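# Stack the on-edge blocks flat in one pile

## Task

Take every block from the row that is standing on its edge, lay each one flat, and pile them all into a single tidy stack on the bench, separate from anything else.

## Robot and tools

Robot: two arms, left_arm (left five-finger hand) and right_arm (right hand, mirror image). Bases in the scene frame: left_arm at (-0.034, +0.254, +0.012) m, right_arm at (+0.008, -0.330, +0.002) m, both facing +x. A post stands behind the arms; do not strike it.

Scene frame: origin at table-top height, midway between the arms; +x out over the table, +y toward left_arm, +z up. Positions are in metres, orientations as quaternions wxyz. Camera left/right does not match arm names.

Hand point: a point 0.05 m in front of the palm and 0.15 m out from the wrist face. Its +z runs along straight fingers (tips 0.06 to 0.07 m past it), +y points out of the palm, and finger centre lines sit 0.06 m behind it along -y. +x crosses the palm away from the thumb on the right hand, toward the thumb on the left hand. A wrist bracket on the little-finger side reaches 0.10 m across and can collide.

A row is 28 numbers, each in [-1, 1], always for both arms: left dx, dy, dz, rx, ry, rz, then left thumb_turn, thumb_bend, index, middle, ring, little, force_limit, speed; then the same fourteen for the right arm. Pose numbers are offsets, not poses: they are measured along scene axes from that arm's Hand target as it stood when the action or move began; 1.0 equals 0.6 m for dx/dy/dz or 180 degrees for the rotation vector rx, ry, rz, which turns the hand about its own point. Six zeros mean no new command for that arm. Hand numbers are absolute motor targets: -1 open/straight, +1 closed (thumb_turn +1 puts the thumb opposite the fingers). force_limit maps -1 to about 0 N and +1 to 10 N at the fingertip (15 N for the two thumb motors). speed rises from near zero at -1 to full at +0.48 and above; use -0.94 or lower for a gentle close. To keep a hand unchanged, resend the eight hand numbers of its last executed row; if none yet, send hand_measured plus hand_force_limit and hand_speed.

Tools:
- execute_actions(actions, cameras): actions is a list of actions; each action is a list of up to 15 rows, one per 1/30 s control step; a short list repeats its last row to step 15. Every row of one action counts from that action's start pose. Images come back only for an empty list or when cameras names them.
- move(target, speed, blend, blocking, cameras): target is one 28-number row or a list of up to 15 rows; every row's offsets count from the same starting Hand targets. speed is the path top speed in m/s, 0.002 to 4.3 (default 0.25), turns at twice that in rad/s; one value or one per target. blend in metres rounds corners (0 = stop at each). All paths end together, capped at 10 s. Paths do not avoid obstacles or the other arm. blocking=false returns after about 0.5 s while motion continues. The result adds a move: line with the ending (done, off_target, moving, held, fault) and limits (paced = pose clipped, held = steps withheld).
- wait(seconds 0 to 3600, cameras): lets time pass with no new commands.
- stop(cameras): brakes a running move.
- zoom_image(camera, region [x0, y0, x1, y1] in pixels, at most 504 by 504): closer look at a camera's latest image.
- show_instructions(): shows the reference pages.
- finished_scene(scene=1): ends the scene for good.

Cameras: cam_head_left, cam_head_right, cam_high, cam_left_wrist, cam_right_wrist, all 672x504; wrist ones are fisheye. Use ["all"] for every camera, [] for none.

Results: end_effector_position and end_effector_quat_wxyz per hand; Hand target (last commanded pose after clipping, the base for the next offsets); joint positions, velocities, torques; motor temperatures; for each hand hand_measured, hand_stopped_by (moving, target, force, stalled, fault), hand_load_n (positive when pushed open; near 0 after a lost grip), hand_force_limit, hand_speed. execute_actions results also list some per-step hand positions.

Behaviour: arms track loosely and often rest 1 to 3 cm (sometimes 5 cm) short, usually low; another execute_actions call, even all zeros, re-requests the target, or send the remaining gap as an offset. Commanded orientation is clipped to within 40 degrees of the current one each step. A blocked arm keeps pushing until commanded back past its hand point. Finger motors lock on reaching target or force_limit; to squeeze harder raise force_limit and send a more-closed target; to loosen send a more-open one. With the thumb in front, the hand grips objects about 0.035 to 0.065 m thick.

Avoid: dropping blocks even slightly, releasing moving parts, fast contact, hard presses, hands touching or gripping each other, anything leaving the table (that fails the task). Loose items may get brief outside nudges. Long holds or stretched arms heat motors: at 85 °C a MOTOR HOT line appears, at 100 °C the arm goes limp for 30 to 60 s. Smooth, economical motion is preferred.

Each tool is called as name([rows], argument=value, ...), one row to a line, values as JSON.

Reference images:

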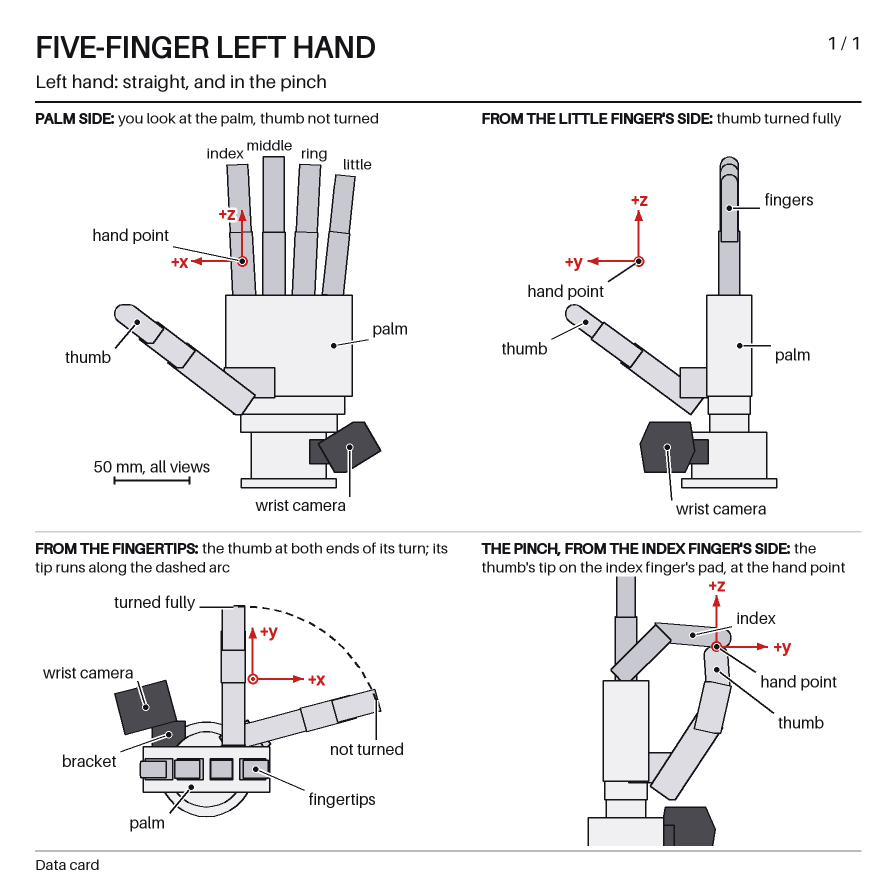

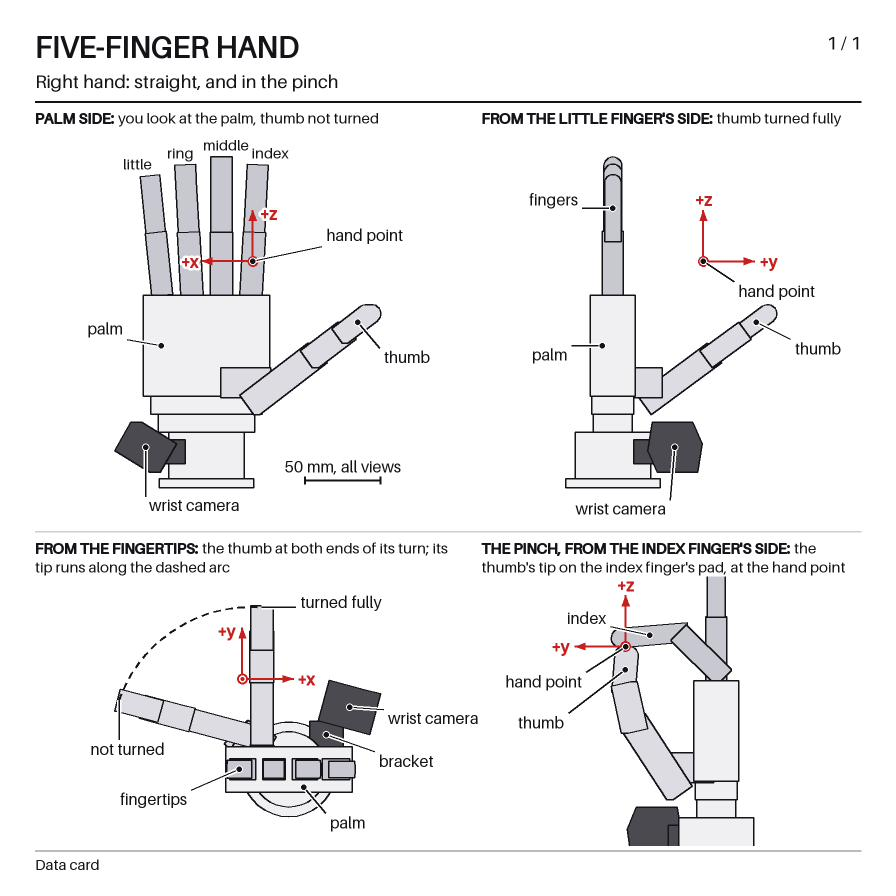

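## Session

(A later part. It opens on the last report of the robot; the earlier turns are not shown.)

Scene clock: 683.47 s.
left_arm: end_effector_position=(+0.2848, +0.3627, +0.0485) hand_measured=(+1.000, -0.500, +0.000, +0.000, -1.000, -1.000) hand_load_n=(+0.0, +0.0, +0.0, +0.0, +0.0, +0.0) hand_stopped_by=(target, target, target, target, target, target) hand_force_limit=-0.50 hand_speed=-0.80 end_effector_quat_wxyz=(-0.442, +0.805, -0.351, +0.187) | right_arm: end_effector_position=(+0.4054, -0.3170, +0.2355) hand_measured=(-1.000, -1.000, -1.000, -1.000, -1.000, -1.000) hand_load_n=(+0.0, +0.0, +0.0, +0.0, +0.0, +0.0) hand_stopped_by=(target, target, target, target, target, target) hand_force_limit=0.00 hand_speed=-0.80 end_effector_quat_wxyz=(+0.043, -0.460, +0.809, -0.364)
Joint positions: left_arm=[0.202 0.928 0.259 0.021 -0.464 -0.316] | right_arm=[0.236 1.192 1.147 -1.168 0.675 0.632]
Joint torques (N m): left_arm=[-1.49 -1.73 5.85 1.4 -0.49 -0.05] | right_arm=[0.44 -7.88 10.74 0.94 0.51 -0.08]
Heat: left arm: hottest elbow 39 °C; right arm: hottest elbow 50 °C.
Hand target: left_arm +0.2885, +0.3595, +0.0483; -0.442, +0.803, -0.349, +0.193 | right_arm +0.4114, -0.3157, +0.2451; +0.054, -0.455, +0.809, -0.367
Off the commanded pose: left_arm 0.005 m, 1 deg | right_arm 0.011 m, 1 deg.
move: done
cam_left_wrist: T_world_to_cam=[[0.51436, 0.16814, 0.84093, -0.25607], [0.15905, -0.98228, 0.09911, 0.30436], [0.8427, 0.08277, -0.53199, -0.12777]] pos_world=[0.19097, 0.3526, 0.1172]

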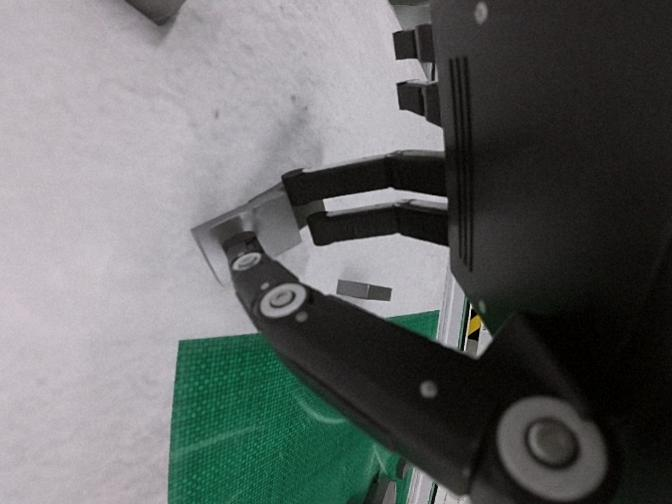

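zoom_image(camera="cam_left_wrist", region=[180, 150, 340, 290])

zoom_image(camera="cam_high", region=[250, 130, 330, 200])

Scaled by 3.150 from the camera's image (finer frame: 960x720).

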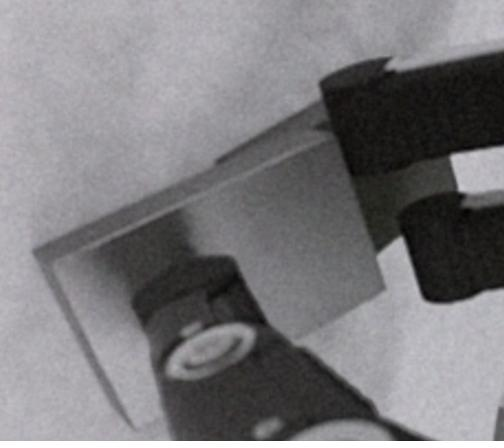

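This scene's latest camera images include none from cam_high. They are from: cam_left_wrist. cam_high's image comes with the result of a call that names it in "cameras".

move(target=[-0.0067,-0.0055,-0.008,0,0,0,1,-0.5,-0.08,-0.08,-1,-1,-0.5,-0.8,0,0,0,0,0,0,-1,-1,-1,-1,-1,-1,0,-0.8], speed=0.05, cameras=["cam_left_wrist","cam_high"])

zoom_image(camera="cam_left_wrist", region=[180, 150, 340, 290])

zoom_image(camera="cam_high", region=[250, 130, 330, 200])

Scene clock: 688.13 s.
left_arm: end_effector_position=(+0.2801, +0.3598, +0.0424) hand_measured=(+1.000, -0.500, -0.080, -0.080, -1.000, -1.000) hand_load_n=(+0.0, +0.0, +0.0, +0.0, +0.0, +0.0) hand_stopped_by=(target, target, target, target, target, target) hand_force_limit=-0.50 hand_speed=-0.80 end_effector_quat_wxyz=(-0.441, +0.805, -0.350, +0.185) | right_arm: end_effector_position=(+0.4054, -0.3170, +0.2355) hand_measured=(-1.000, -1.000, -1.000, -1.000, -1.000, -1.000) hand_load_n=(+0.0, +0.0, +0.0, +0.0, +0.0, +0.0) hand_stopped_by=(target, target, target, target, target, target) hand_force_limit=0.00 hand_speed=-0.80 end_effector_quat_wxyz=(+0.043, -0.460, +0.809, -0.364)
Joint positions: left_arm=[0.191 0.928 0.241 0.031 -0.474 -0.325] | right_arm=[0.236 1.192 1.147 -1.168 0.675 0.632]
Joint torques (N m): left_arm=[-1.61 -1.85 5.85 1.37 -0.5 -0.05] | right_arm=[0.44 -7.88 10.74 0.94 0.51 -0.08]
Heat: left arm: hottest elbow 39 °C; right arm: hottest elbow 50 °C.
Hand target: left_arm +0.2845, +0.3562, +0.0435; -0.442, +0.803, -0.349, +0.193 | right_arm +0.4114, -0.3157, +0.2451; +0.054, -0.455, +0.809, -0.367
Off the commanded pose: left_arm 0.006 m, 1 deg | right_arm 0.011 m, 1 deg.
move: done
cam_left_wrist: T_world_to_cam=[[0.51705, 0.16989, 0.83893, -0.24924], [0.16128, -0.98189, 0.09944, 0.30202], [0.84062, 0.08388, -0.53509, -0.12646]] pos_world=[0.18646, 0.3495, 0.1114]
Images, in order (width x height): cam_high 672x504, cam_left_wrist 672x504.

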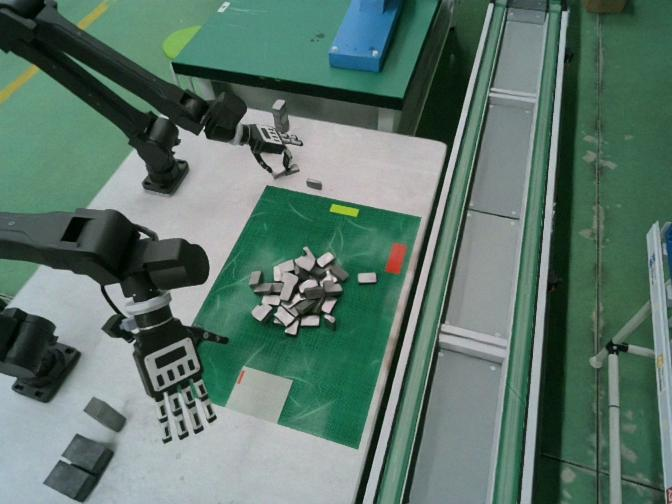

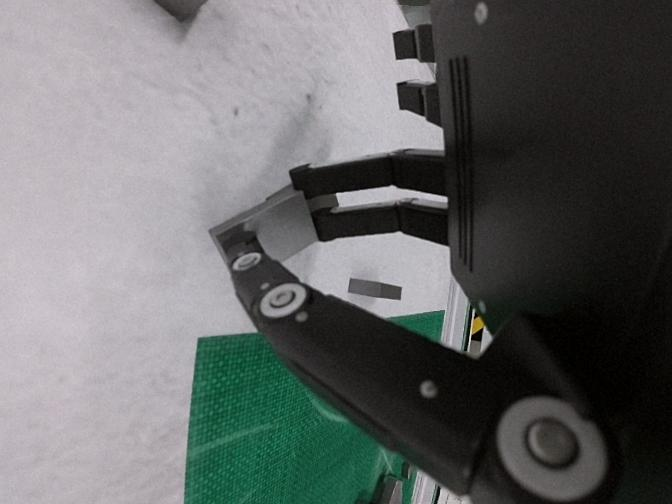

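Scaled by 3.150 from the camera's image (finer frame: 960x720).

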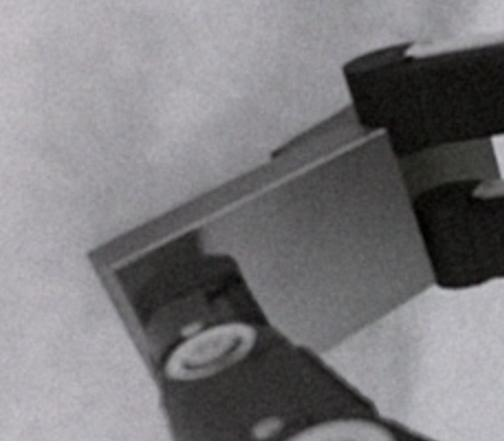

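Scaled by 6.300 from the camera's image (finer frame: 960x720).

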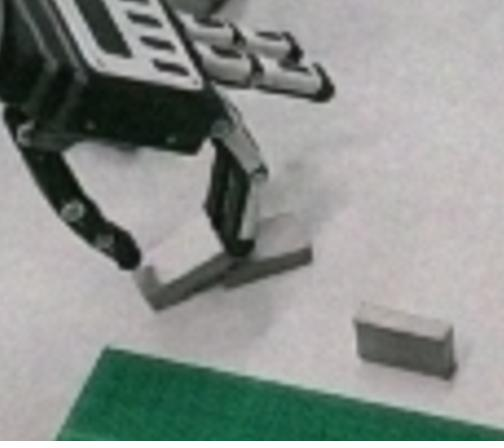

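move([
  [0.0158,0.0117,0.0325,0,0,0,1,-0.5,-0.6,-0.6,-1,-1,-0.5,-0.8,0,0,0,0,0,0,-1,-1,-1,-1,-1,-1,0,-0.8],
  [0.0158,0.0117,0.09,0,0,0,1,-0.5,-0.6,-0.6,-1,-1,-0.5,-0.8,0,0,0,0,0,0,-1,-1,-1,-1,-1,-1,0,-0.8],
], speed=0.06, cameras=["cam_left_wrist","cam_high"])

zoom_image(camera="cam_left_wrist", region=[180, 120, 370, 290])

zoom_image(camera="cam_high", region=[250, 130, 330, 200])

Scene clock: 697.27 s.
left_arm: end_effector_position=(+0.2788, +0.3569, +0.0731) hand_measured=(+1.000, -0.500, -0.600, -0.600, -1.000, -1.000) hand_load_n=(+0.0, +0.0, +0.0, +0.0, +0.0, +0.0) hand_stopped_by=(target, target, target, target, target, target) hand_force_limit=-0.50 hand_speed=-0.80 end_effector_quat_wxyz=(-0.430, +0.809, -0.359, +0.179) | right_arm: end_effector_position=(+0.4054, -0.3170, +0.2355) hand_measured=(-1.000, -1.000, -1.000, -1.000, -1.000, -1.000) hand_load_n=(+0.0, +0.0, +0.0, +0.0, +0.0, +0.0) hand_stopped_by=(target, target, target, target, target, target) hand_force_limit=0.00 hand_speed=-0.80 end_effector_quat_wxyz=(+0.043, -0.460, +0.809, -0.364)
Joint positions: left_arm=[0.191 0.825 0.315 -0.175 -0.461 -0.325] | right_arm=[0.236 1.192 1.147 -1.168 0.675 0.632]
Joint torques (N m): left_arm=[0.21 -2.67 9.62 0.5 -0.28 0.14] | right_arm=[0.38 -7.88 10.74 0.94 0.51 -0.08]
Heat: left arm: hottest elbow 39 °C; right arm: hottest elbow 50 °C.
Hand target: left_arm +0.2940, +0.3632, +0.0976; -0.442, +0.803, -0.349, +0.193 | right_arm +0.4114, -0.3157, +0.2451; +0.054, -0.455, +0.809, -0.367
Off the commanded pose: left_arm 0.029 m, 3 deg | right_arm 0.011 m, 1 deg.
move: off_target (left_arm)
cam_left_wrist: T_world_to_cam=[[0.54066, 0.17583, 0.82266, -0.28138], [0.15424, -0.98205, 0.10853, 0.2977], [0.82698, 0.06821, -0.55808, -0.09764]] pos_world=[0.18696, 0.34849, 0.14468]
Images, in order (width x height): cam_high 672x504, cam_left_wrist 672x504.

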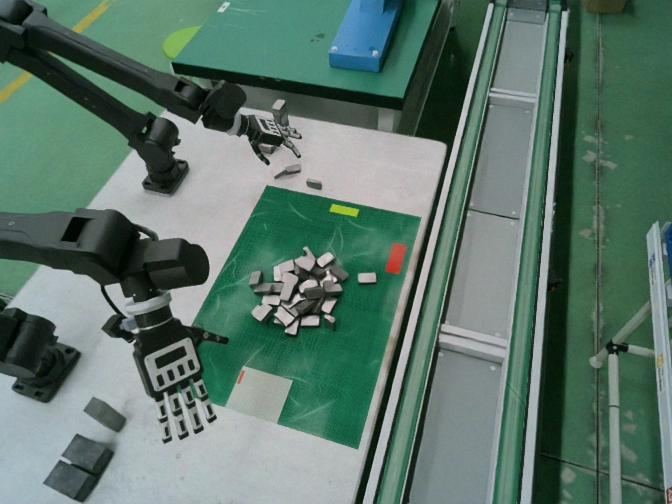

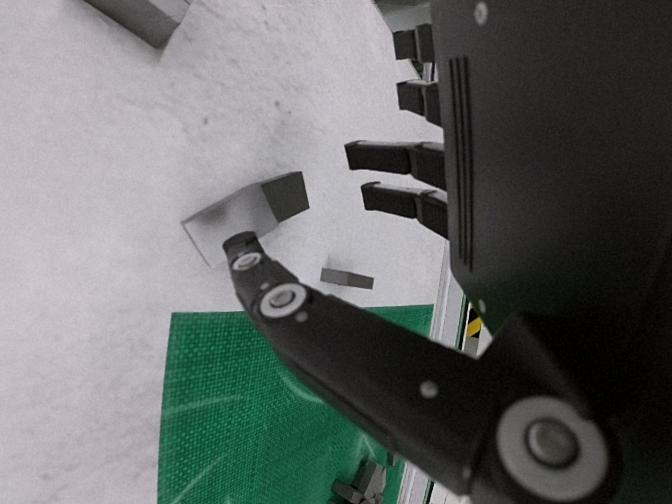

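Scaled by 2.653 from the camera's image (finer frame: 960x720).

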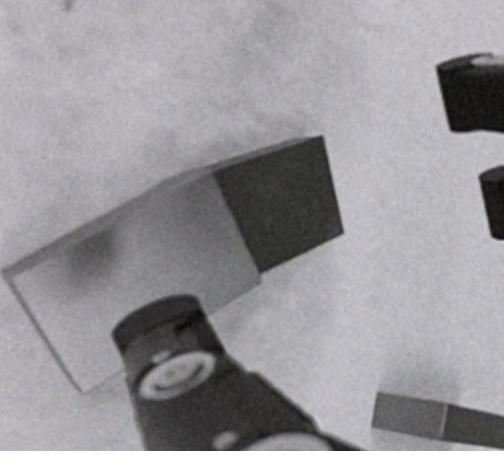

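Scaled by 6.300 from the camera's image (finer frame: 960x720).

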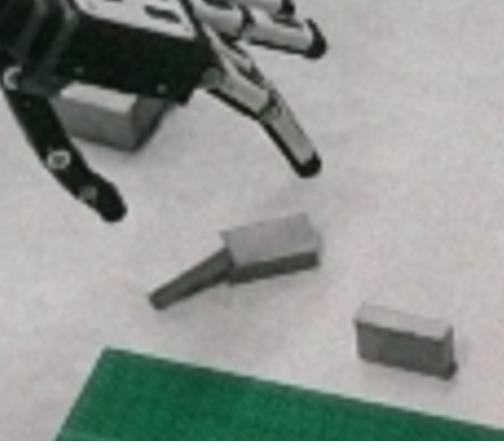

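move(target=[-0.0033,-0.0187,-0.01,0.1804,0.1730,0,1,-0.5,1,-0.5,-1,-1,-0.5,-0.5,0,0,0,0,0,0,-1,-1,-1,-1,-1,-1,0,-0.8], speed=0.12, cameras=["cam_left_wrist","cam_high"])

Scene clock: 706.27 s.
left_arm: end_effector_position=(+0.2757, +0.3578, +0.0797) hand_measured=(+1.000, -0.500, +1.000, -0.500, -1.000, -1.000) hand_load_n=(+0.0, +0.0, +0.0, +0.0, +0.0, +0.0) hand_stopped_by=(target, target, target, target, target, target) hand_force_limit=-0.50 hand_speed=-0.50 end_effector_quat_wxyz=(-0.532, +0.674, -0.494, -0.140) | right_arm: end_effector_position=(+0.4054, -0.3170, +0.2355) hand_measured=(-1.000, -1.000, -1.000, -1.000, -1.000, -1.000) hand_load_n=(+0.0, +0.0, +0.0, +0.0, +0.0, +0.0) hand_stopped_by=(target, target, target, target, target, target) hand_force_limit=0.00 hand_speed=-0.80 end_effector_quat_wxyz=(+0.043, -0.460, +0.809, -0.364)
Joint positions: left_arm=[-0.171 1.222 0.539 -0.452 -1.12 -0.204] | right_arm=[0.236 1.192 1.147 -1.168 0.675 0.632]
Joint torques (N m): left_arm=[-1.55 -5.19 8.12 -0.27 -1.04 0.17] | right_arm=[0.44 -7.94 10.74 0.92 0.51 -0.08]
Heat: left arm: hottest elbow 40 °C; right arm: hottest elbow 50 °C.
Hand target: left_arm +0.2920, +0.3521, +0.0915; -0.538, +0.671, -0.493, -0.131 | right_arm +0.4114, -0.3157, +0.2451; +0.054, -0.455, +0.809, -0.367
Off the commanded pose: left_arm 0.021 m, 1 deg | right_arm 0.011 m, 1 deg.
move: off_target (left_arm)
cam_left_wrist: T_world_to_cam=[[0.88352, -0.20289, 0.42217, -0.21235], [0.04166, -0.8637, -0.50229, 0.33579], [0.46654, 0.46137, -0.75464, -0.11715]] pos_world=[0.22828, 0.30099, 0.1699]
Images, in order (width x height): cam_high 672x504, cam_left_wrist 672x504.

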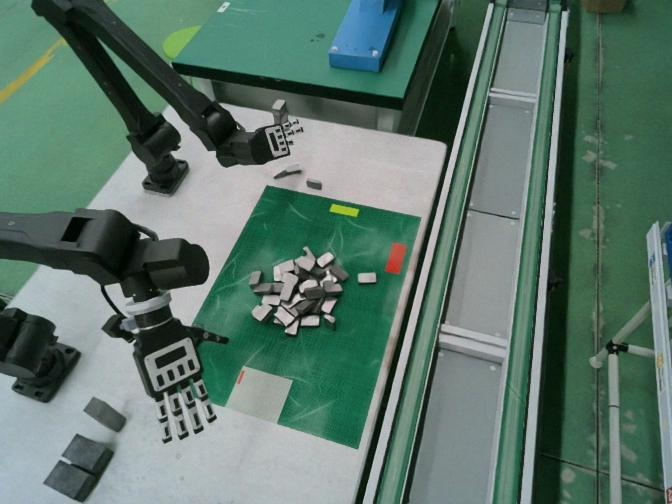

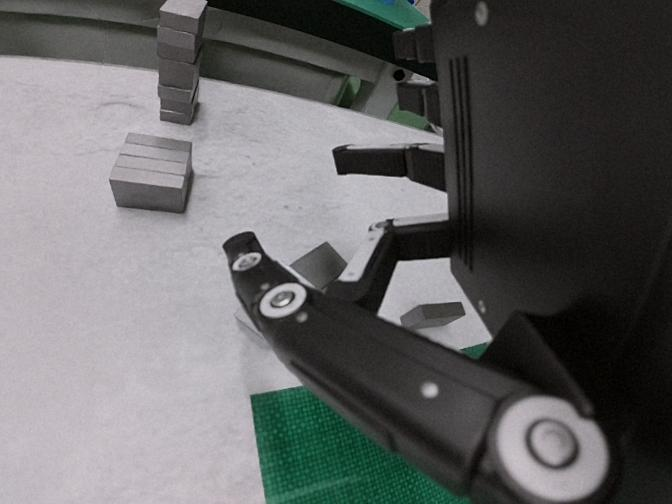

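move(target=[-0.0058,-0.0118,-0.069,0,0,0,1,-0.5,1,-0.5,-1,-1,-0.5,-0.5,0,0,0,0,0,0,-1,-1,-1,-1,-1,-1,0,-0.8], speed=0.08, cameras=["cam_left_wrist","cam_high"])

zoom_image(camera="cam_left_wrist", region=[200, 170, 420, 350])

zoom_image(camera="cam_high", region=[250, 130, 330, 200])

Scene clock: 708.17 s.
left_arm: end_effector_position=(+0.2850, +0.3491, +0.0511) hand_measured=(+1.000, -0.500, +1.000, -0.500, -1.000, -1.000) hand_load_n=(+0.5, +0.0, +0.0, +0.0, +0.0, +0.0) hand_stopped_by=(target, target, target, target, target, target) hand_force_limit=-0.50 hand_speed=-0.50 end_effector_quat_wxyz=(-0.534, +0.672, -0.495, -0.138) | right_arm: end_effector_position=(+0.4054, -0.3170, +0.2355) hand_measured=(-1.000, -1.000, -1.000, -1.000, -1.000, -1.000) hand_load_n=(+0.0, +0.0, +0.0, +0.0, +0.0, +0.0) hand_stopped_by=(target, target, target, target, target, target) hand_force_limit=0.00 hand_speed=-0.80 end_effector_quat_wxyz=(+0.043, -0.460, +0.809, -0.364)
Joint positions: left_arm=[-0.196 1.332 0.531 -0.367 -1.131 -0.242] | right_arm=[0.236 1.192 1.147 -1.168 0.675 0.632]
Joint torques (N m): left_arm=[-1.55 -6.12 4.78 0.46 -1.05 -0.02] | right_arm=[0.44 -7.88 10.74 0.92 0.51 -0.08]
Heat: left arm: hottest elbow 40 °C; right arm: hottest elbow 50 °C.
Hand target: left_arm +0.2886, +0.3449, +0.0501; -0.538, +0.671, -0.493, -0.131 | right_arm +0.4114, -0.3157, +0.2451; +0.054, -0.455, +0.809, -0.367
Off the commanded pose: left_arm 0.006 m, 1 deg | right_arm 0.011 m, 1 deg.
move: done
cam_left_wrist: T_world_to_cam=[[0.88146, -0.20945, 0.42327, -0.20745], [0.03738, -0.86252, -0.50464, 0.3144], [0.47078, 0.46064, -0.75245, -0.14016]] pos_world=[0.23709, 0.29229, 0.14101]
Images, in order (width x height): cam_high 672x504, cam_left_wrist 672x504.

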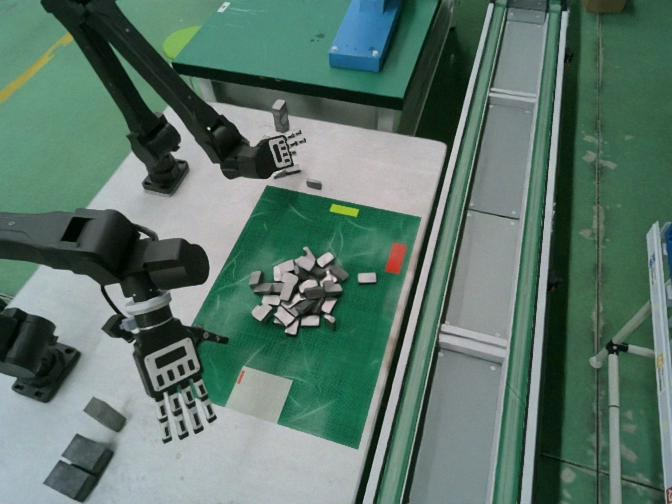

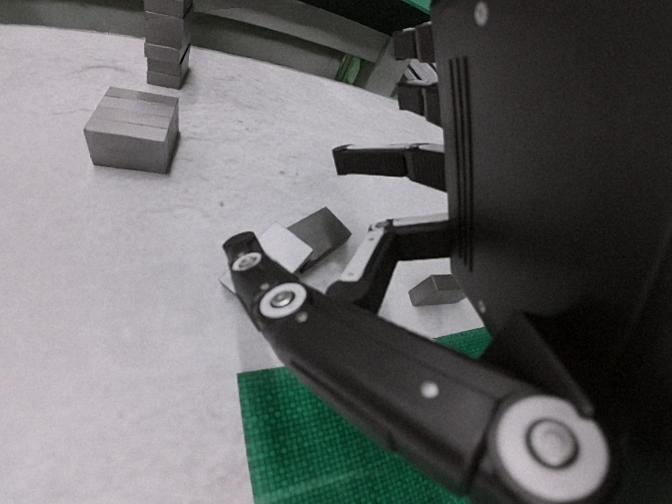

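Scaled by 2.291 from the camera's image (finer frame: 960x720).

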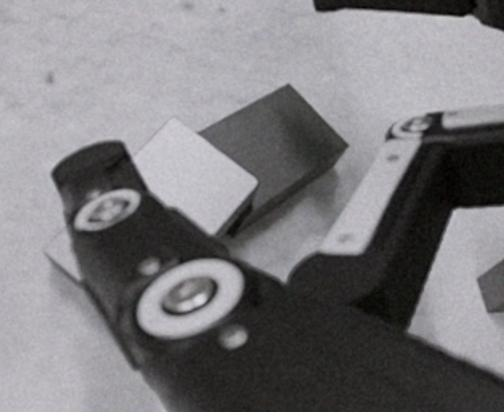

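Scaled by 6.300 from the camera's image (finer frame: 960x720).

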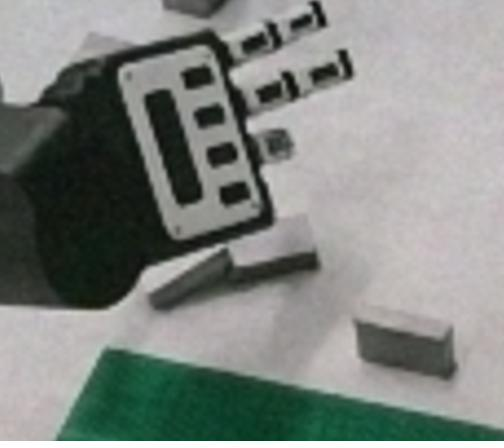

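move(target=[0.0017,-0.0035,-0.0517,0,0,0,1,-0.5,1,-0.5,-1,-1,-0.5,-0.5,0,0,0,0,0,0,-1,-1,-1,-1,-1,-1,0,-0.8], speed=0.05, cameras=["cam_left_wrist","cam_high"])

zoom_image(camera="cam_left_wrist", region=[200, 170, 420, 350])

zoom_image(camera="cam_high", region=[260, 140, 330, 200])

Scene clock: 711.97 s.
left_arm: end_effector_position=(+0.2869, +0.3471, +0.0207) hand_measured=(+1.000, -0.500, +1.000, -0.500, -1.000, -1.000) hand_load_n=(+0.0, +0.0, +0.0, +0.0, +0.0, +0.0) hand_stopped_by=(target, target, target, target, target, target) hand_force_limit=-0.50 hand_speed=-0.50 end_effector_quat_wxyz=(-0.534, +0.672, -0.494, -0.138) | right_arm: end_effector_position=(+0.4054, -0.3170, +0.2355) hand_measured=(-1.000, -1.000, -1.000, -1.000, -1.000, -1.000) hand_load_n=(+0.0, +0.0, +0.0, +0.0, +0.0, +0.0) hand_stopped_by=(target, target, target, target, target, target) hand_force_limit=0.00 hand_speed=-0.80 end_effector_quat_wxyz=(+0.043, -0.460, +0.809, -0.364)
Joint positions: left_arm=[-0.201 1.432 0.508 -0.254 -1.133 -0.256] | right_arm=[0.236 1.192 1.147 -1.168 0.675 0.632]
Joint torques (N m): left_arm=[-1.61 -6.65 4.08 0.46 -1.05 -0.02] | right_arm=[0.44 -7.88 10.74 0.94 0.51 -0.08]
Heat: left arm: hottest elbow 39 °C; right arm: hottest elbow 50 °C.
Hand target: left_arm +0.2895, +0.3428, +0.0191; -0.538, +0.671, -0.493, -0.131 | right_arm +0.4114, -0.3157, +0.2451; +0.054, -0.455, +0.809, -0.367
Off the commanded pose: left_arm 0.005 m, 1 deg | right_arm 0.011 m, 1 deg.
move: done
cam_left_wrist: T_world_to_cam=[[0.88055, -0.2082, 0.42577, -0.19679], [0.03966, -0.86283, -0.50394, 0.29669], [0.47229, 0.46063, -0.75151, -0.1634]] pos_world=[0.23869, 0.29029, 0.11051]
Images, in order (width x height): cam_high 672x504, cam_left_wrist 672x504.

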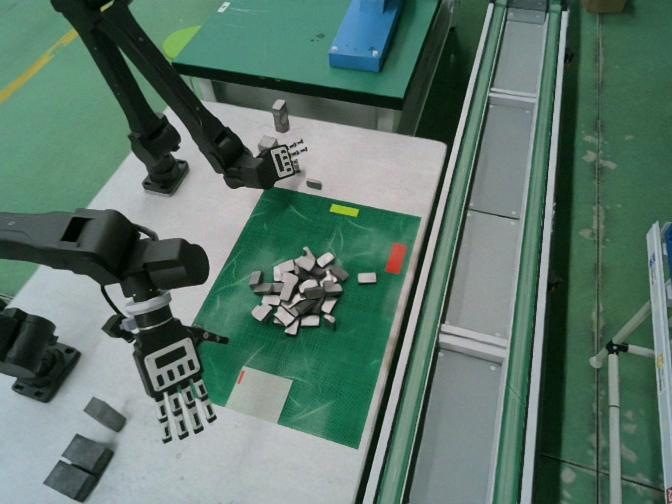

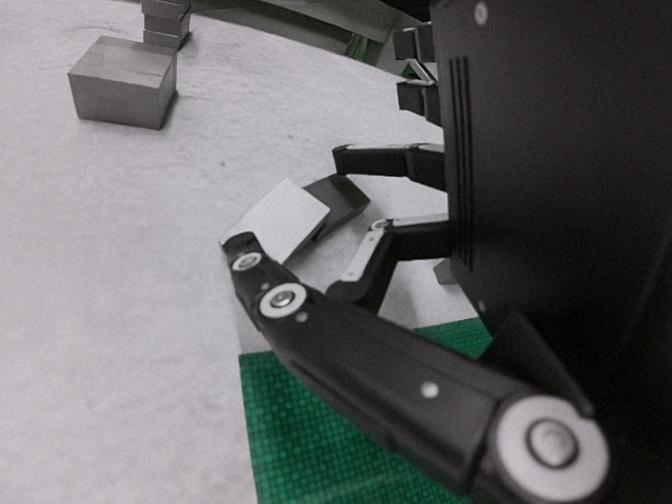

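Scaled by 2.291 from the camera's image (finer frame: 960x720).

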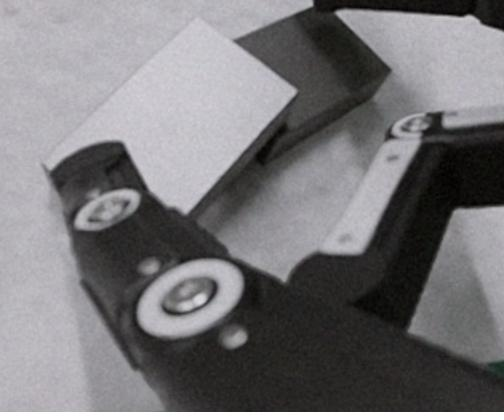

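Scaled by 7.200 from the camera's image (finer frame: 960x720).

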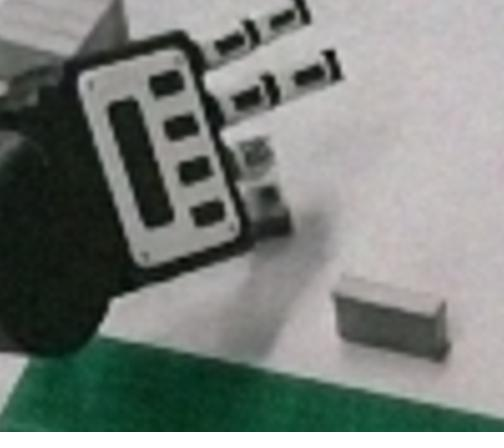

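move([
  [-0.0038,-0.0065,0.0,0,0,0,1,-0.5,1,-0.5,-1,-1,-0.5,-0.5,0,0,0,0,0,0,-1,-1,-1,-1,-1,-1,0,-0.8],
  [-0.0038,-0.0065,-0.0095,0,0,0,1,-0.5,1,-0.5,-1,-1,-0.5,-0.5,0,0,0,0,0,0,-1,-1,-1,-1,-1,-1,0,-0.8],
], speed=0.04, cameras=["cam_left_wrist"])

zoom_image(camera="cam_left_wrist", region=[200, 120, 420, 320])

Scene clock: 717.17 s.
left_arm: end_effector_position=(+0.2863, +0.3428, +0.0168) hand_measured=(+1.000, -0.500, +1.000, -0.500, -1.000, -1.000) hand_load_n=(+0.5, +0.0, +0.5, +0.0, +0.0, +0.0) hand_stopped_by=(target, target, target, target, target, target) hand_force_limit=-0.50 hand_speed=-0.50 end_effector_quat_wxyz=(-0.536, +0.672, -0.493, -0.136) | right_arm: end_effector_position=(+0.4054, -0.3170, +0.2355) hand_measured=(-1.000, -1.000, -1.000, -1.000, -1.000, -1.000) hand_load_n=(+0.0, +0.0, +0.0, +0.0, +0.0, +0.0) hand_stopped_by=(target, target, target, target, target, target) hand_force_limit=0.00 hand_speed=-0.80 end_effector_quat_wxyz=(+0.043, -0.460, +0.809, -0.364)
Joint positions: left_arm=[-0.217 1.447 0.508 -0.263 -1.141 -0.287] | right_arm=[0.236 1.192 1.147 -1.168 0.675 0.632]
Joint torques (N m): left_arm=[-1.49 -6.48 3.84 0.4 -0.97 -0.02] | right_arm=[0.44 -7.88 10.74 0.92 0.51 -0.08]
Heat: left arm: hottest elbow 39 °C; right arm: hottest elbow 50 °C.
Hand target: left_arm +0.2873, +0.3389, +0.0134; -0.538, +0.671, -0.493, -0.131 | right_arm +0.4114, -0.3157, +0.2451; +0.054, -0.455, +0.809, -0.367
Off the commanded pose: left_arm 0.005 m, 1 deg | right_arm 0.011 m, 1 deg.
move: done
cam_left_wrist: T_world_to_cam=[[0.87797, -0.20962, 0.43039, -0.19444], [0.04168, -0.86216, -0.50492, 0.29017], [0.4769, 0.46124, -0.74821, -0.16559]] pos_world=[0.23759, 0.28579, 0.1063]

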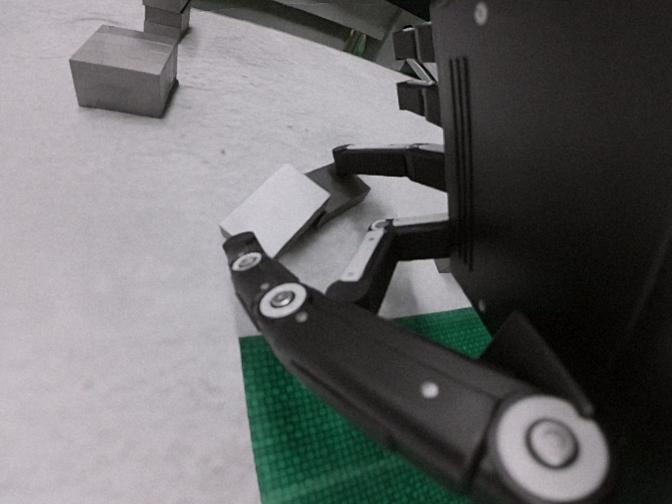

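Scaled by 2.291 from the camera's image (finer frame: 960x720).

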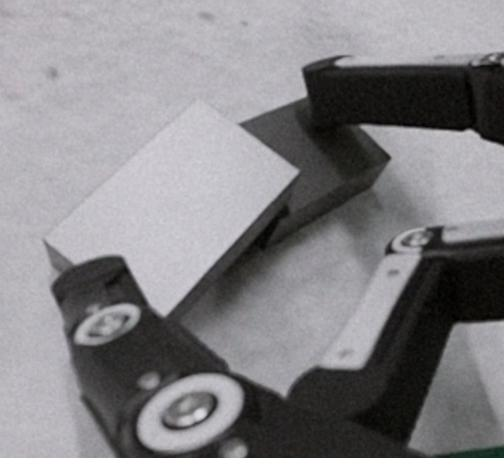

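move([
  [-0.0083,0.0015,0.0,0,0,0,1,-0.5,1,-0.5,-1,-1,-0.5,-0.5,0,0,0,0,0,0,-1,-1,-1,-1,-1,-1,0,-0.8],
  [-0.0083,0.0015,-0.0065,0,0,0,1,-0.5,1,-0.5,-1,-1,-0.5,-0.5,0,0,0,0,0,0,-1,-1,-1,-1,-1,-1,0,-0.8],
], speed=0.04, cameras=["cam_left_wrist"])

zoom_image(camera="cam_left_wrist", region=[200, 120, 420, 320])

Scene clock: 719.20 s.
left_arm: end_effector_position=(+0.2830, +0.3436, +0.0150) hand_measured=(+1.000, -0.500, +1.000, -0.500, -1.000, -1.000) hand_load_n=(+0.0, +0.0, +0.0, +0.0, +0.0, +0.0) hand_stopped_by=(target, target, target, target, target, target) hand_force_limit=-0.50 hand_speed=-0.50 end_effector_quat_wxyz=(-0.539, +0.671, -0.490, -0.136) | right_arm: end_effector_position=(+0.4054, -0.3170, +0.2355) hand_measured=(-1.000, -1.000, -1.000, -1.000, -1.000, -1.000) hand_load_n=(+0.0, +0.0, +0.0, +0.0, +0.0, +0.0) hand_stopped_by=(target, target, target, target, target, target) hand_force_limit=0.00 hand_speed=-0.80 end_effector_quat_wxyz=(+0.043, -0.460, +0.809, -0.364)
Joint positions: left_arm=[-0.22 1.447 0.495 -0.247 -1.149 -0.288] | right_arm=[0.236 1.192 1.147 -1.168 0.675 0.632]
Joint torques (N m): left_arm=[-1.32 -6.3 3.55 0.35 -0.69 -0.03] | right_arm=[0.44 -7.88 10.73 0.92 0.51 -0.08]
Heat: left arm: hottest elbow 39 °C; right arm: hottest elbow 50 °C.
Hand target: left_arm +0.2822, +0.3399, +0.0095; -0.538, +0.671, -0.493, -0.131 | right_arm +0.4114, -0.3157, +0.2451; +0.054, -0.455, +0.809, -0.367
Off the commanded pose: left_arm 0.007 m, 1 deg | right_arm 0.011 m, 1 deg.
move: done
cam_left_wrist: T_world_to_cam=[[0.87575, -0.21144, 0.434, -0.18941], [0.04516, -0.85916, -0.50971, 0.28828], [0.48064, 0.46598, -0.74286, -0.16858]] pos_world=[0.23388, 0.28619, 0.10391]

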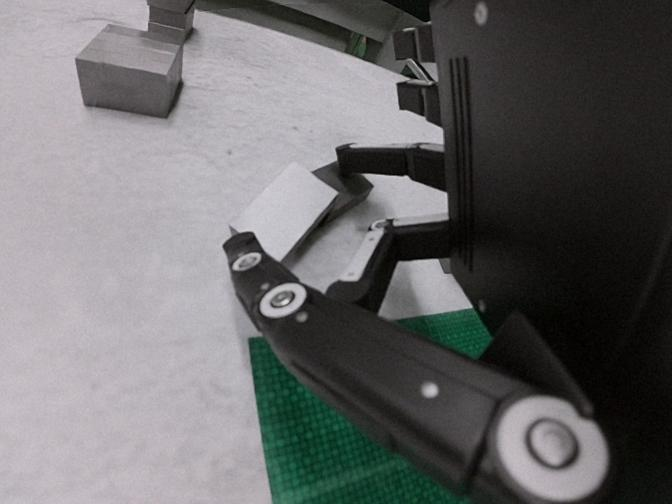

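Scaled by 2.291 from the camera's image (finer frame: 960x720).

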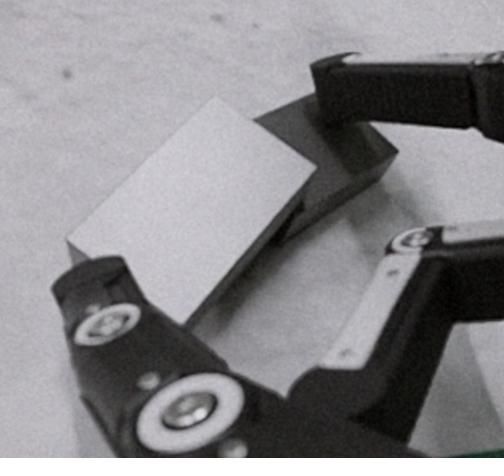

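move(target=[0,0,-0.0085,0,0,0,1,-0.5,1,-0.5,-1,-1,-0.5,-0.5,0,0,0,0,0,0,-1,-1,-1,-1,-1,-1,0,-0.8], speed=0.04, cameras=["cam_left_wrist"])

zoom_image(camera="cam_left_wrist", region=[200, 120, 420, 320])

Scene clock: 720.67 s.
left_arm: end_effector_position=(+0.2848, +0.3441, +0.0143) hand_measured=(+1.000, -0.500, +1.000, -0.500, -1.000, -1.000) hand_load_n=(+0.0, +0.0, +0.0, +0.0, +0.0, +0.0) hand_stopped_by=(target, target, target, target, target, target) hand_force_limit=-0.50 hand_speed=-0.50 end_effector_quat_wxyz=(-0.543, +0.671, -0.486, -0.133) | right_arm: end_effector_position=(+0.4054, -0.3170, +0.2355) hand_measured=(-1.000, -1.000, -1.000, -1.000, -1.000, -1.000) hand_load_n=(+0.0, +0.0, +0.0, +0.0, +0.0, +0.0) hand_stopped_by=(target, target, target, target, target, target) hand_force_limit=0.00 hand_speed=-0.80 end_effector_quat_wxyz=(+0.043, -0.460, +0.809, -0.364)
Joint positions: left_arm=[-0.22 1.453 0.493 -0.227 -1.156 -0.288] | right_arm=[0.236 1.192 1.147 -1.168 0.675 0.632]
Joint torques (N m): left_arm=[-1.32 -5.54 3.41 0.4 -0.42 -0.03] | right_arm=[0.44 -7.88 10.74 0.92 0.51 -0.08]
Heat: left arm: hottest elbow 39 °C; right arm: hottest elbow 50 °C.
Hand target: left_arm +0.2823, +0.3399, +0.0044; -0.538, +0.671, -0.493, -0.131 | right_arm +0.4114, -0.3157, +0.2451; +0.054, -0.455, +0.809, -0.367
Off the commanded pose: left_arm 0.011 m, 1 deg | right_arm 0.011 m, 1 deg.
move: off_target (left_arm)
cam_left_wrist: T_world_to_cam=[[0.87078, -0.21088, 0.44415, -0.18944], [0.0537, -0.85715, -0.51226, 0.28511], [0.48873, 0.46992, -0.73507, -0.17396]] pos_world=[0.23467, 0.28618, 0.10232]

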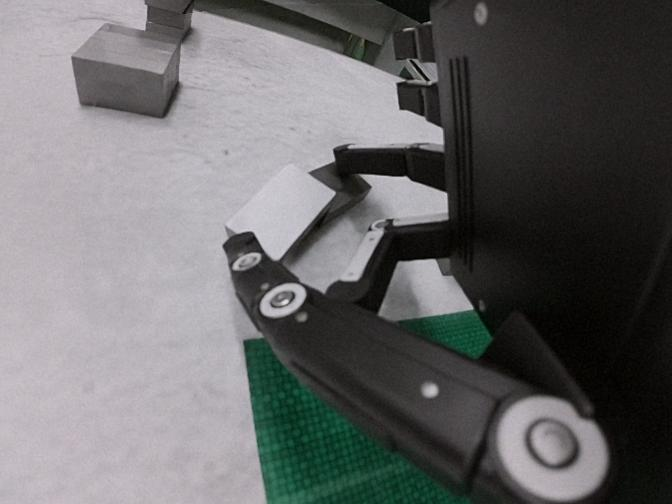

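Scaled by 2.291 from the camera's image (finer frame: 960x720).

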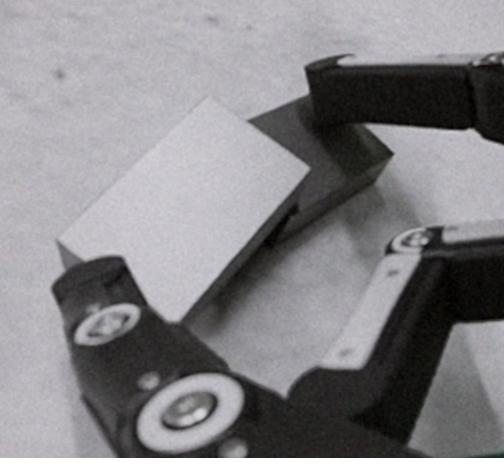

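move([
  [0,0,0.02,0,0,0,1,-0.5,1,-0.5,-1,-1,-0.5,-0.5,0,0,0,0,0,0,-1,-1,-1,-1,-1,-1,0,-0.8],
  [-0.011,-0.0075,0.02,0,0,0,1,-0.5,1,-0.5,-1,-1,-0.5,-0.5,0,0,0,0,0,0,-1,-1,-1,-1,-1,-1,0,-0.8],
], speed=0.04, cameras=["cam_left_wrist"])

zoom_image(camera="cam_left_wrist", region=[200, 120, 420, 320])

Scene clock: 725.30 s.
left_arm: end_effector_position=(+0.2766, +0.3400, +0.0153) hand_measured=(+1.000, -0.500, +1.000, -0.500, -1.000, -1.000) hand_load_n=(+0.0, +0.0, +0.0, +2.0, +0.0, +0.0) hand_stopped_by=(target, target, target, target, target, target) hand_force_limit=-0.50 hand_speed=-0.50 end_effector_quat_wxyz=(-0.538, +0.671, -0.491, -0.138) | right_arm: end_effector_position=(+0.4054, -0.3170, +0.2355) hand_measured=(-1.000, -1.000, -1.000, -1.000, -1.000, -1.000) hand_load_n=(+0.0, +0.0, +0.0, +0.0, +0.0, +0.0) hand_stopped_by=(target, target, target, target, target, target) hand_force_limit=0.00 hand_speed=-0.80 end_effector_quat_wxyz=(+0.043, -0.460, +0.809, -0.364)
Joint positions: left_arm=[-0.236 1.438 0.493 -0.298 -1.154 -0.333] | right_arm=[0.236 1.192 1.147 -1.168 0.675 0.632]
Joint torques (N m): left_arm=[-1.61 -8 3.7 -0.47 -0.77 -0.03] | right_arm=[0.44 -7.88 10.74 0.94 0.51 -0.08]
Heat: left arm: hottest elbow 38 °C; right arm: hottest elbow 50 °C.
Hand target: left_arm +0.2757, +0.3354, +0.0165; -0.538, +0.671, -0.493, -0.131 | right_arm +0.4114, -0.3157, +0.2451; +0.054, -0.455, +0.809, -0.367
Off the commanded pose: left_arm 0.005 m, 1 deg | right_arm 0.011 m, 1 deg.
move: done
cam_left_wrist: T_world_to_cam=[[0.87805, -0.20912, 0.43047, -0.18605], [0.04502, -0.8594, -0.50932, 0.28569], [0.47645, 0.46659, -0.74518, -0.16262]] pos_world=[0.22798, 0.28249, 0.10441]

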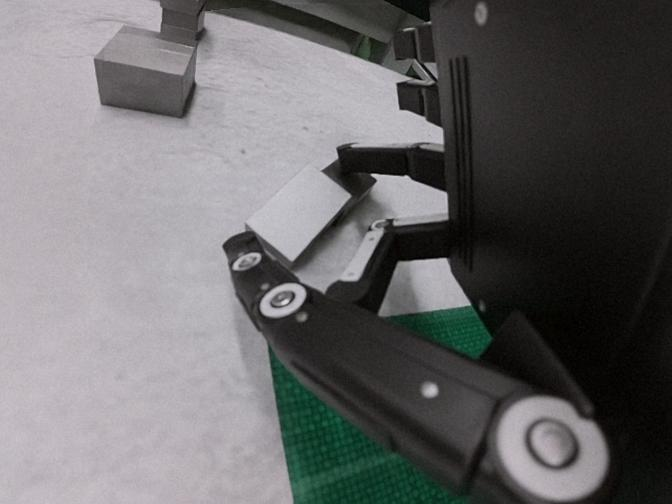

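Scaled by 2.291 from the camera's image (finer frame: 960x720).

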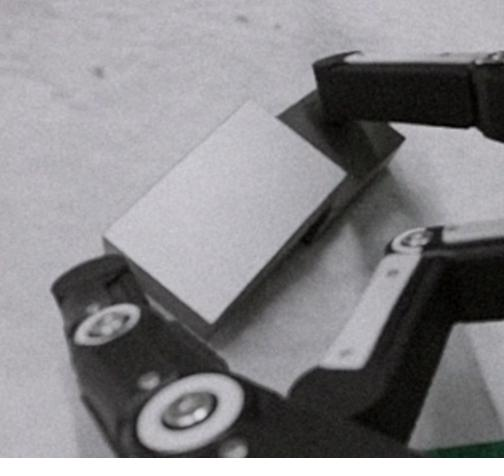

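move([
  [0.009,-0.004,-0.002,0,0,0,1,-0.5,1,-0.5,-1,-1,-0.5,-0.5,0,0,0,0,0,0,-1,-1,-1,-1,-1,-1,0,-0.8],
  [0.009,-0.004,-0.0125,0,0,0,1,-0.5,1,-0.5,-1,-1,-0.5,-0.5,0,0,0,0,0,0,-1,-1,-1,-1,-1,-1,0,-0.8],
], speed=0.04, cameras=["cam_left_wrist"])

zoom_image(camera="cam_left_wrist", region=[200, 120, 420, 320])

Scene clock: 729.73 s.
left_arm: end_effector_position=(+0.2762, +0.3394, +0.0141) hand_measured=(+1.000, -0.500, +1.000, -0.500, -1.000, -1.000) hand_load_n=(+0.0, +0.0, +0.0, +1.5, +0.0, +0.0) hand_stopped_by=(target, target, target, target, target, target) hand_force_limit=-0.50 hand_speed=-0.50 end_effector_quat_wxyz=(-0.540, +0.670, -0.490, -0.139) | right_arm: end_effector_position=(+0.4054, -0.3170, +0.2355) hand_measured=(-1.000, -1.000, -1.000, -1.000, -1.000, -1.000) hand_load_n=(+0.0, +0.0, +0.0, +0.0, +0.0, +0.0) hand_stopped_by=(target, target, target, target, target, target) hand_force_limit=0.00 hand_speed=-0.80 end_effector_quat_wxyz=(+0.043, -0.460, +0.809, -0.364)
Joint positions: left_arm=[-0.242 1.446 0.493 -0.299 -1.161 -0.343] | right_arm=[0.236 1.192 1.147 -1.168 0.675 0.632]
Joint torques (N m): left_arm=[-1.55 -5.6 4.44 0.23 -0.52 -0.05] | right_arm=[0.44 -7.88 10.74 0.94 0.51 -0.08]
Heat: left arm: hottest elbow 38 °C; right arm: hottest elbow 50 °C.
Hand target: left_arm +0.2811, +0.3329, +0.0089; -0.538, +0.671, -0.493, -0.131 | right_arm +0.4114, -0.3157, +0.2451; +0.054, -0.455, +0.809, -0.367
Off the commanded pose: left_arm 0.010 m, 1 deg | right_arm 0.011 m, 1 deg.
move: done
cam_left_wrist: T_world_to_cam=[[0.87776, -0.21099, 0.43014, -0.18464], [0.04619, -0.85636, -0.51431, 0.28325], [0.47686, 0.47131, -0.74193, -0.16481]] pos_world=[0.22758, 0.28128, 0.10282]

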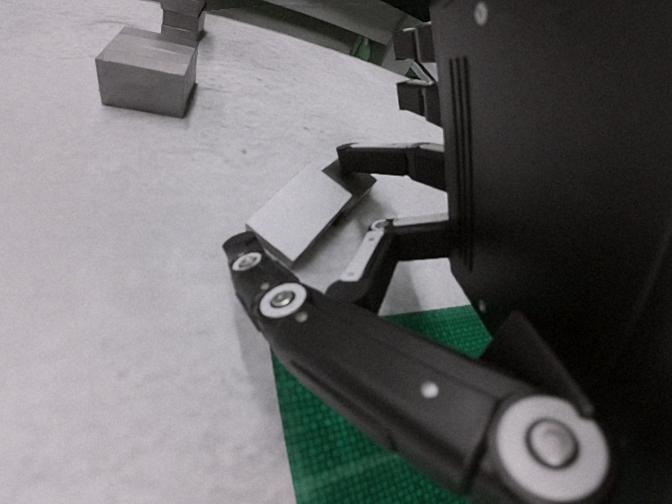

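Scaled by 2.291 from the camera's image (finer frame: 960x720).

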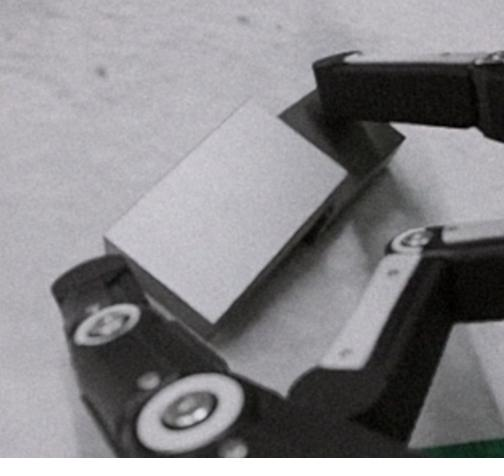

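move([
  [0.0065,0.004,0.014,0,0,0,1,-0.5,1,-0.5,-1,-1,-0.5,-0.5,0,0,0,0,0,0,-1,-1,-1,-1,-1,-1,0,-0.8],
], speed=0.04, cameras=["cam_left_wrist"])

zoom_image(camera="cam_left_wrist", region=[200, 120, 420, 320])

Scene clock: 732.03 s.
left_arm: end_effector_position=(+0.2759, +0.3396, +0.0143) hand_measured=(+1.000, -0.500, +1.000, -0.500, -1.000, -1.000) hand_load_n=(+0.0, +0.0, +0.0, +1.5, +0.0, -0.5) hand_stopped_by=(target, target, target, target, target, target) hand_force_limit=-0.50 hand_speed=-0.50 end_effector_quat_wxyz=(-0.540, +0.668, -0.492, -0.141) | right_arm: end_effector_position=(+0.4054, -0.3170, +0.2355) hand_measured=(-1.000, -1.000, -1.000, -1.000, -1.000, -1.000) hand_load_n=(+0.0, +0.0, +0.0, +0.0, +0.0, +0.0) hand_stopped_by=(target, target, target, target, target, target) hand_force_limit=0.00 hand_speed=-0.80 end_effector_quat_wxyz=(+0.043, -0.460, +0.809, -0.364)
Joint positions: left_arm=[-0.242 1.446 0.493 -0.299 -1.161 -0.335] | right_arm=[0.236 1.192 1.147 -1.168 0.675 0.632]
Joint torques (N m): left_arm=[-0.62 -7.3 5.16 -0.06 -0.39 0.17] | right_arm=[0.44 -7.88 10.73 0.94 0.5 -0.08]
Heat: left arm: hottest elbow 37 °C; right arm: hottest elbow 50 °C.
Hand target: left_arm +0.2850, +0.3353, +0.0173; -0.538, +0.671, -0.493, -0.131 | right_arm +0.4114, -0.3157, +0.2451; +0.054, -0.455, +0.809, -0.367
Off the commanded pose: left_arm 0.011 m, 1 deg | right_arm 0.011 m, 1 deg.
move: off_target (left_arm)
cam_left_wrist: T_world_to_cam=[[0.87984, -0.21446, 0.42412, -0.18368], [0.04066, -0.85516, -0.51676, 0.28472], [0.47352, 0.47191, -0.74369, -0.16378]] pos_world=[0.22759, 0.28138, 0.10323]

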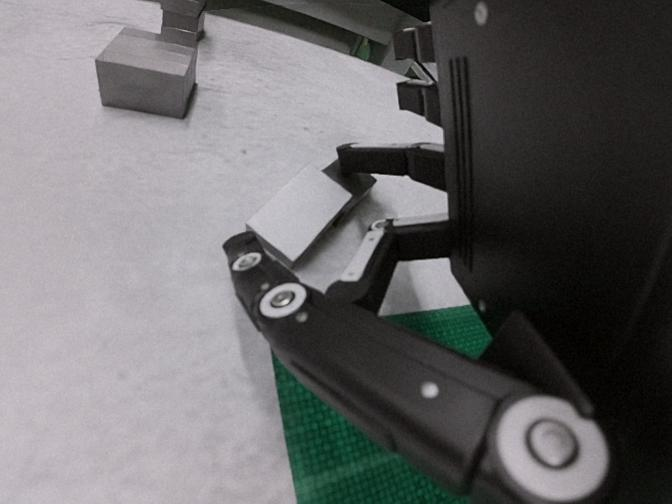

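Scaled by 2.291 from the camera's image (finer frame: 960x720).

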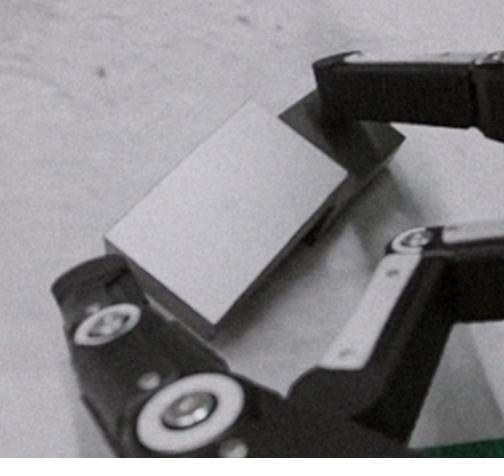

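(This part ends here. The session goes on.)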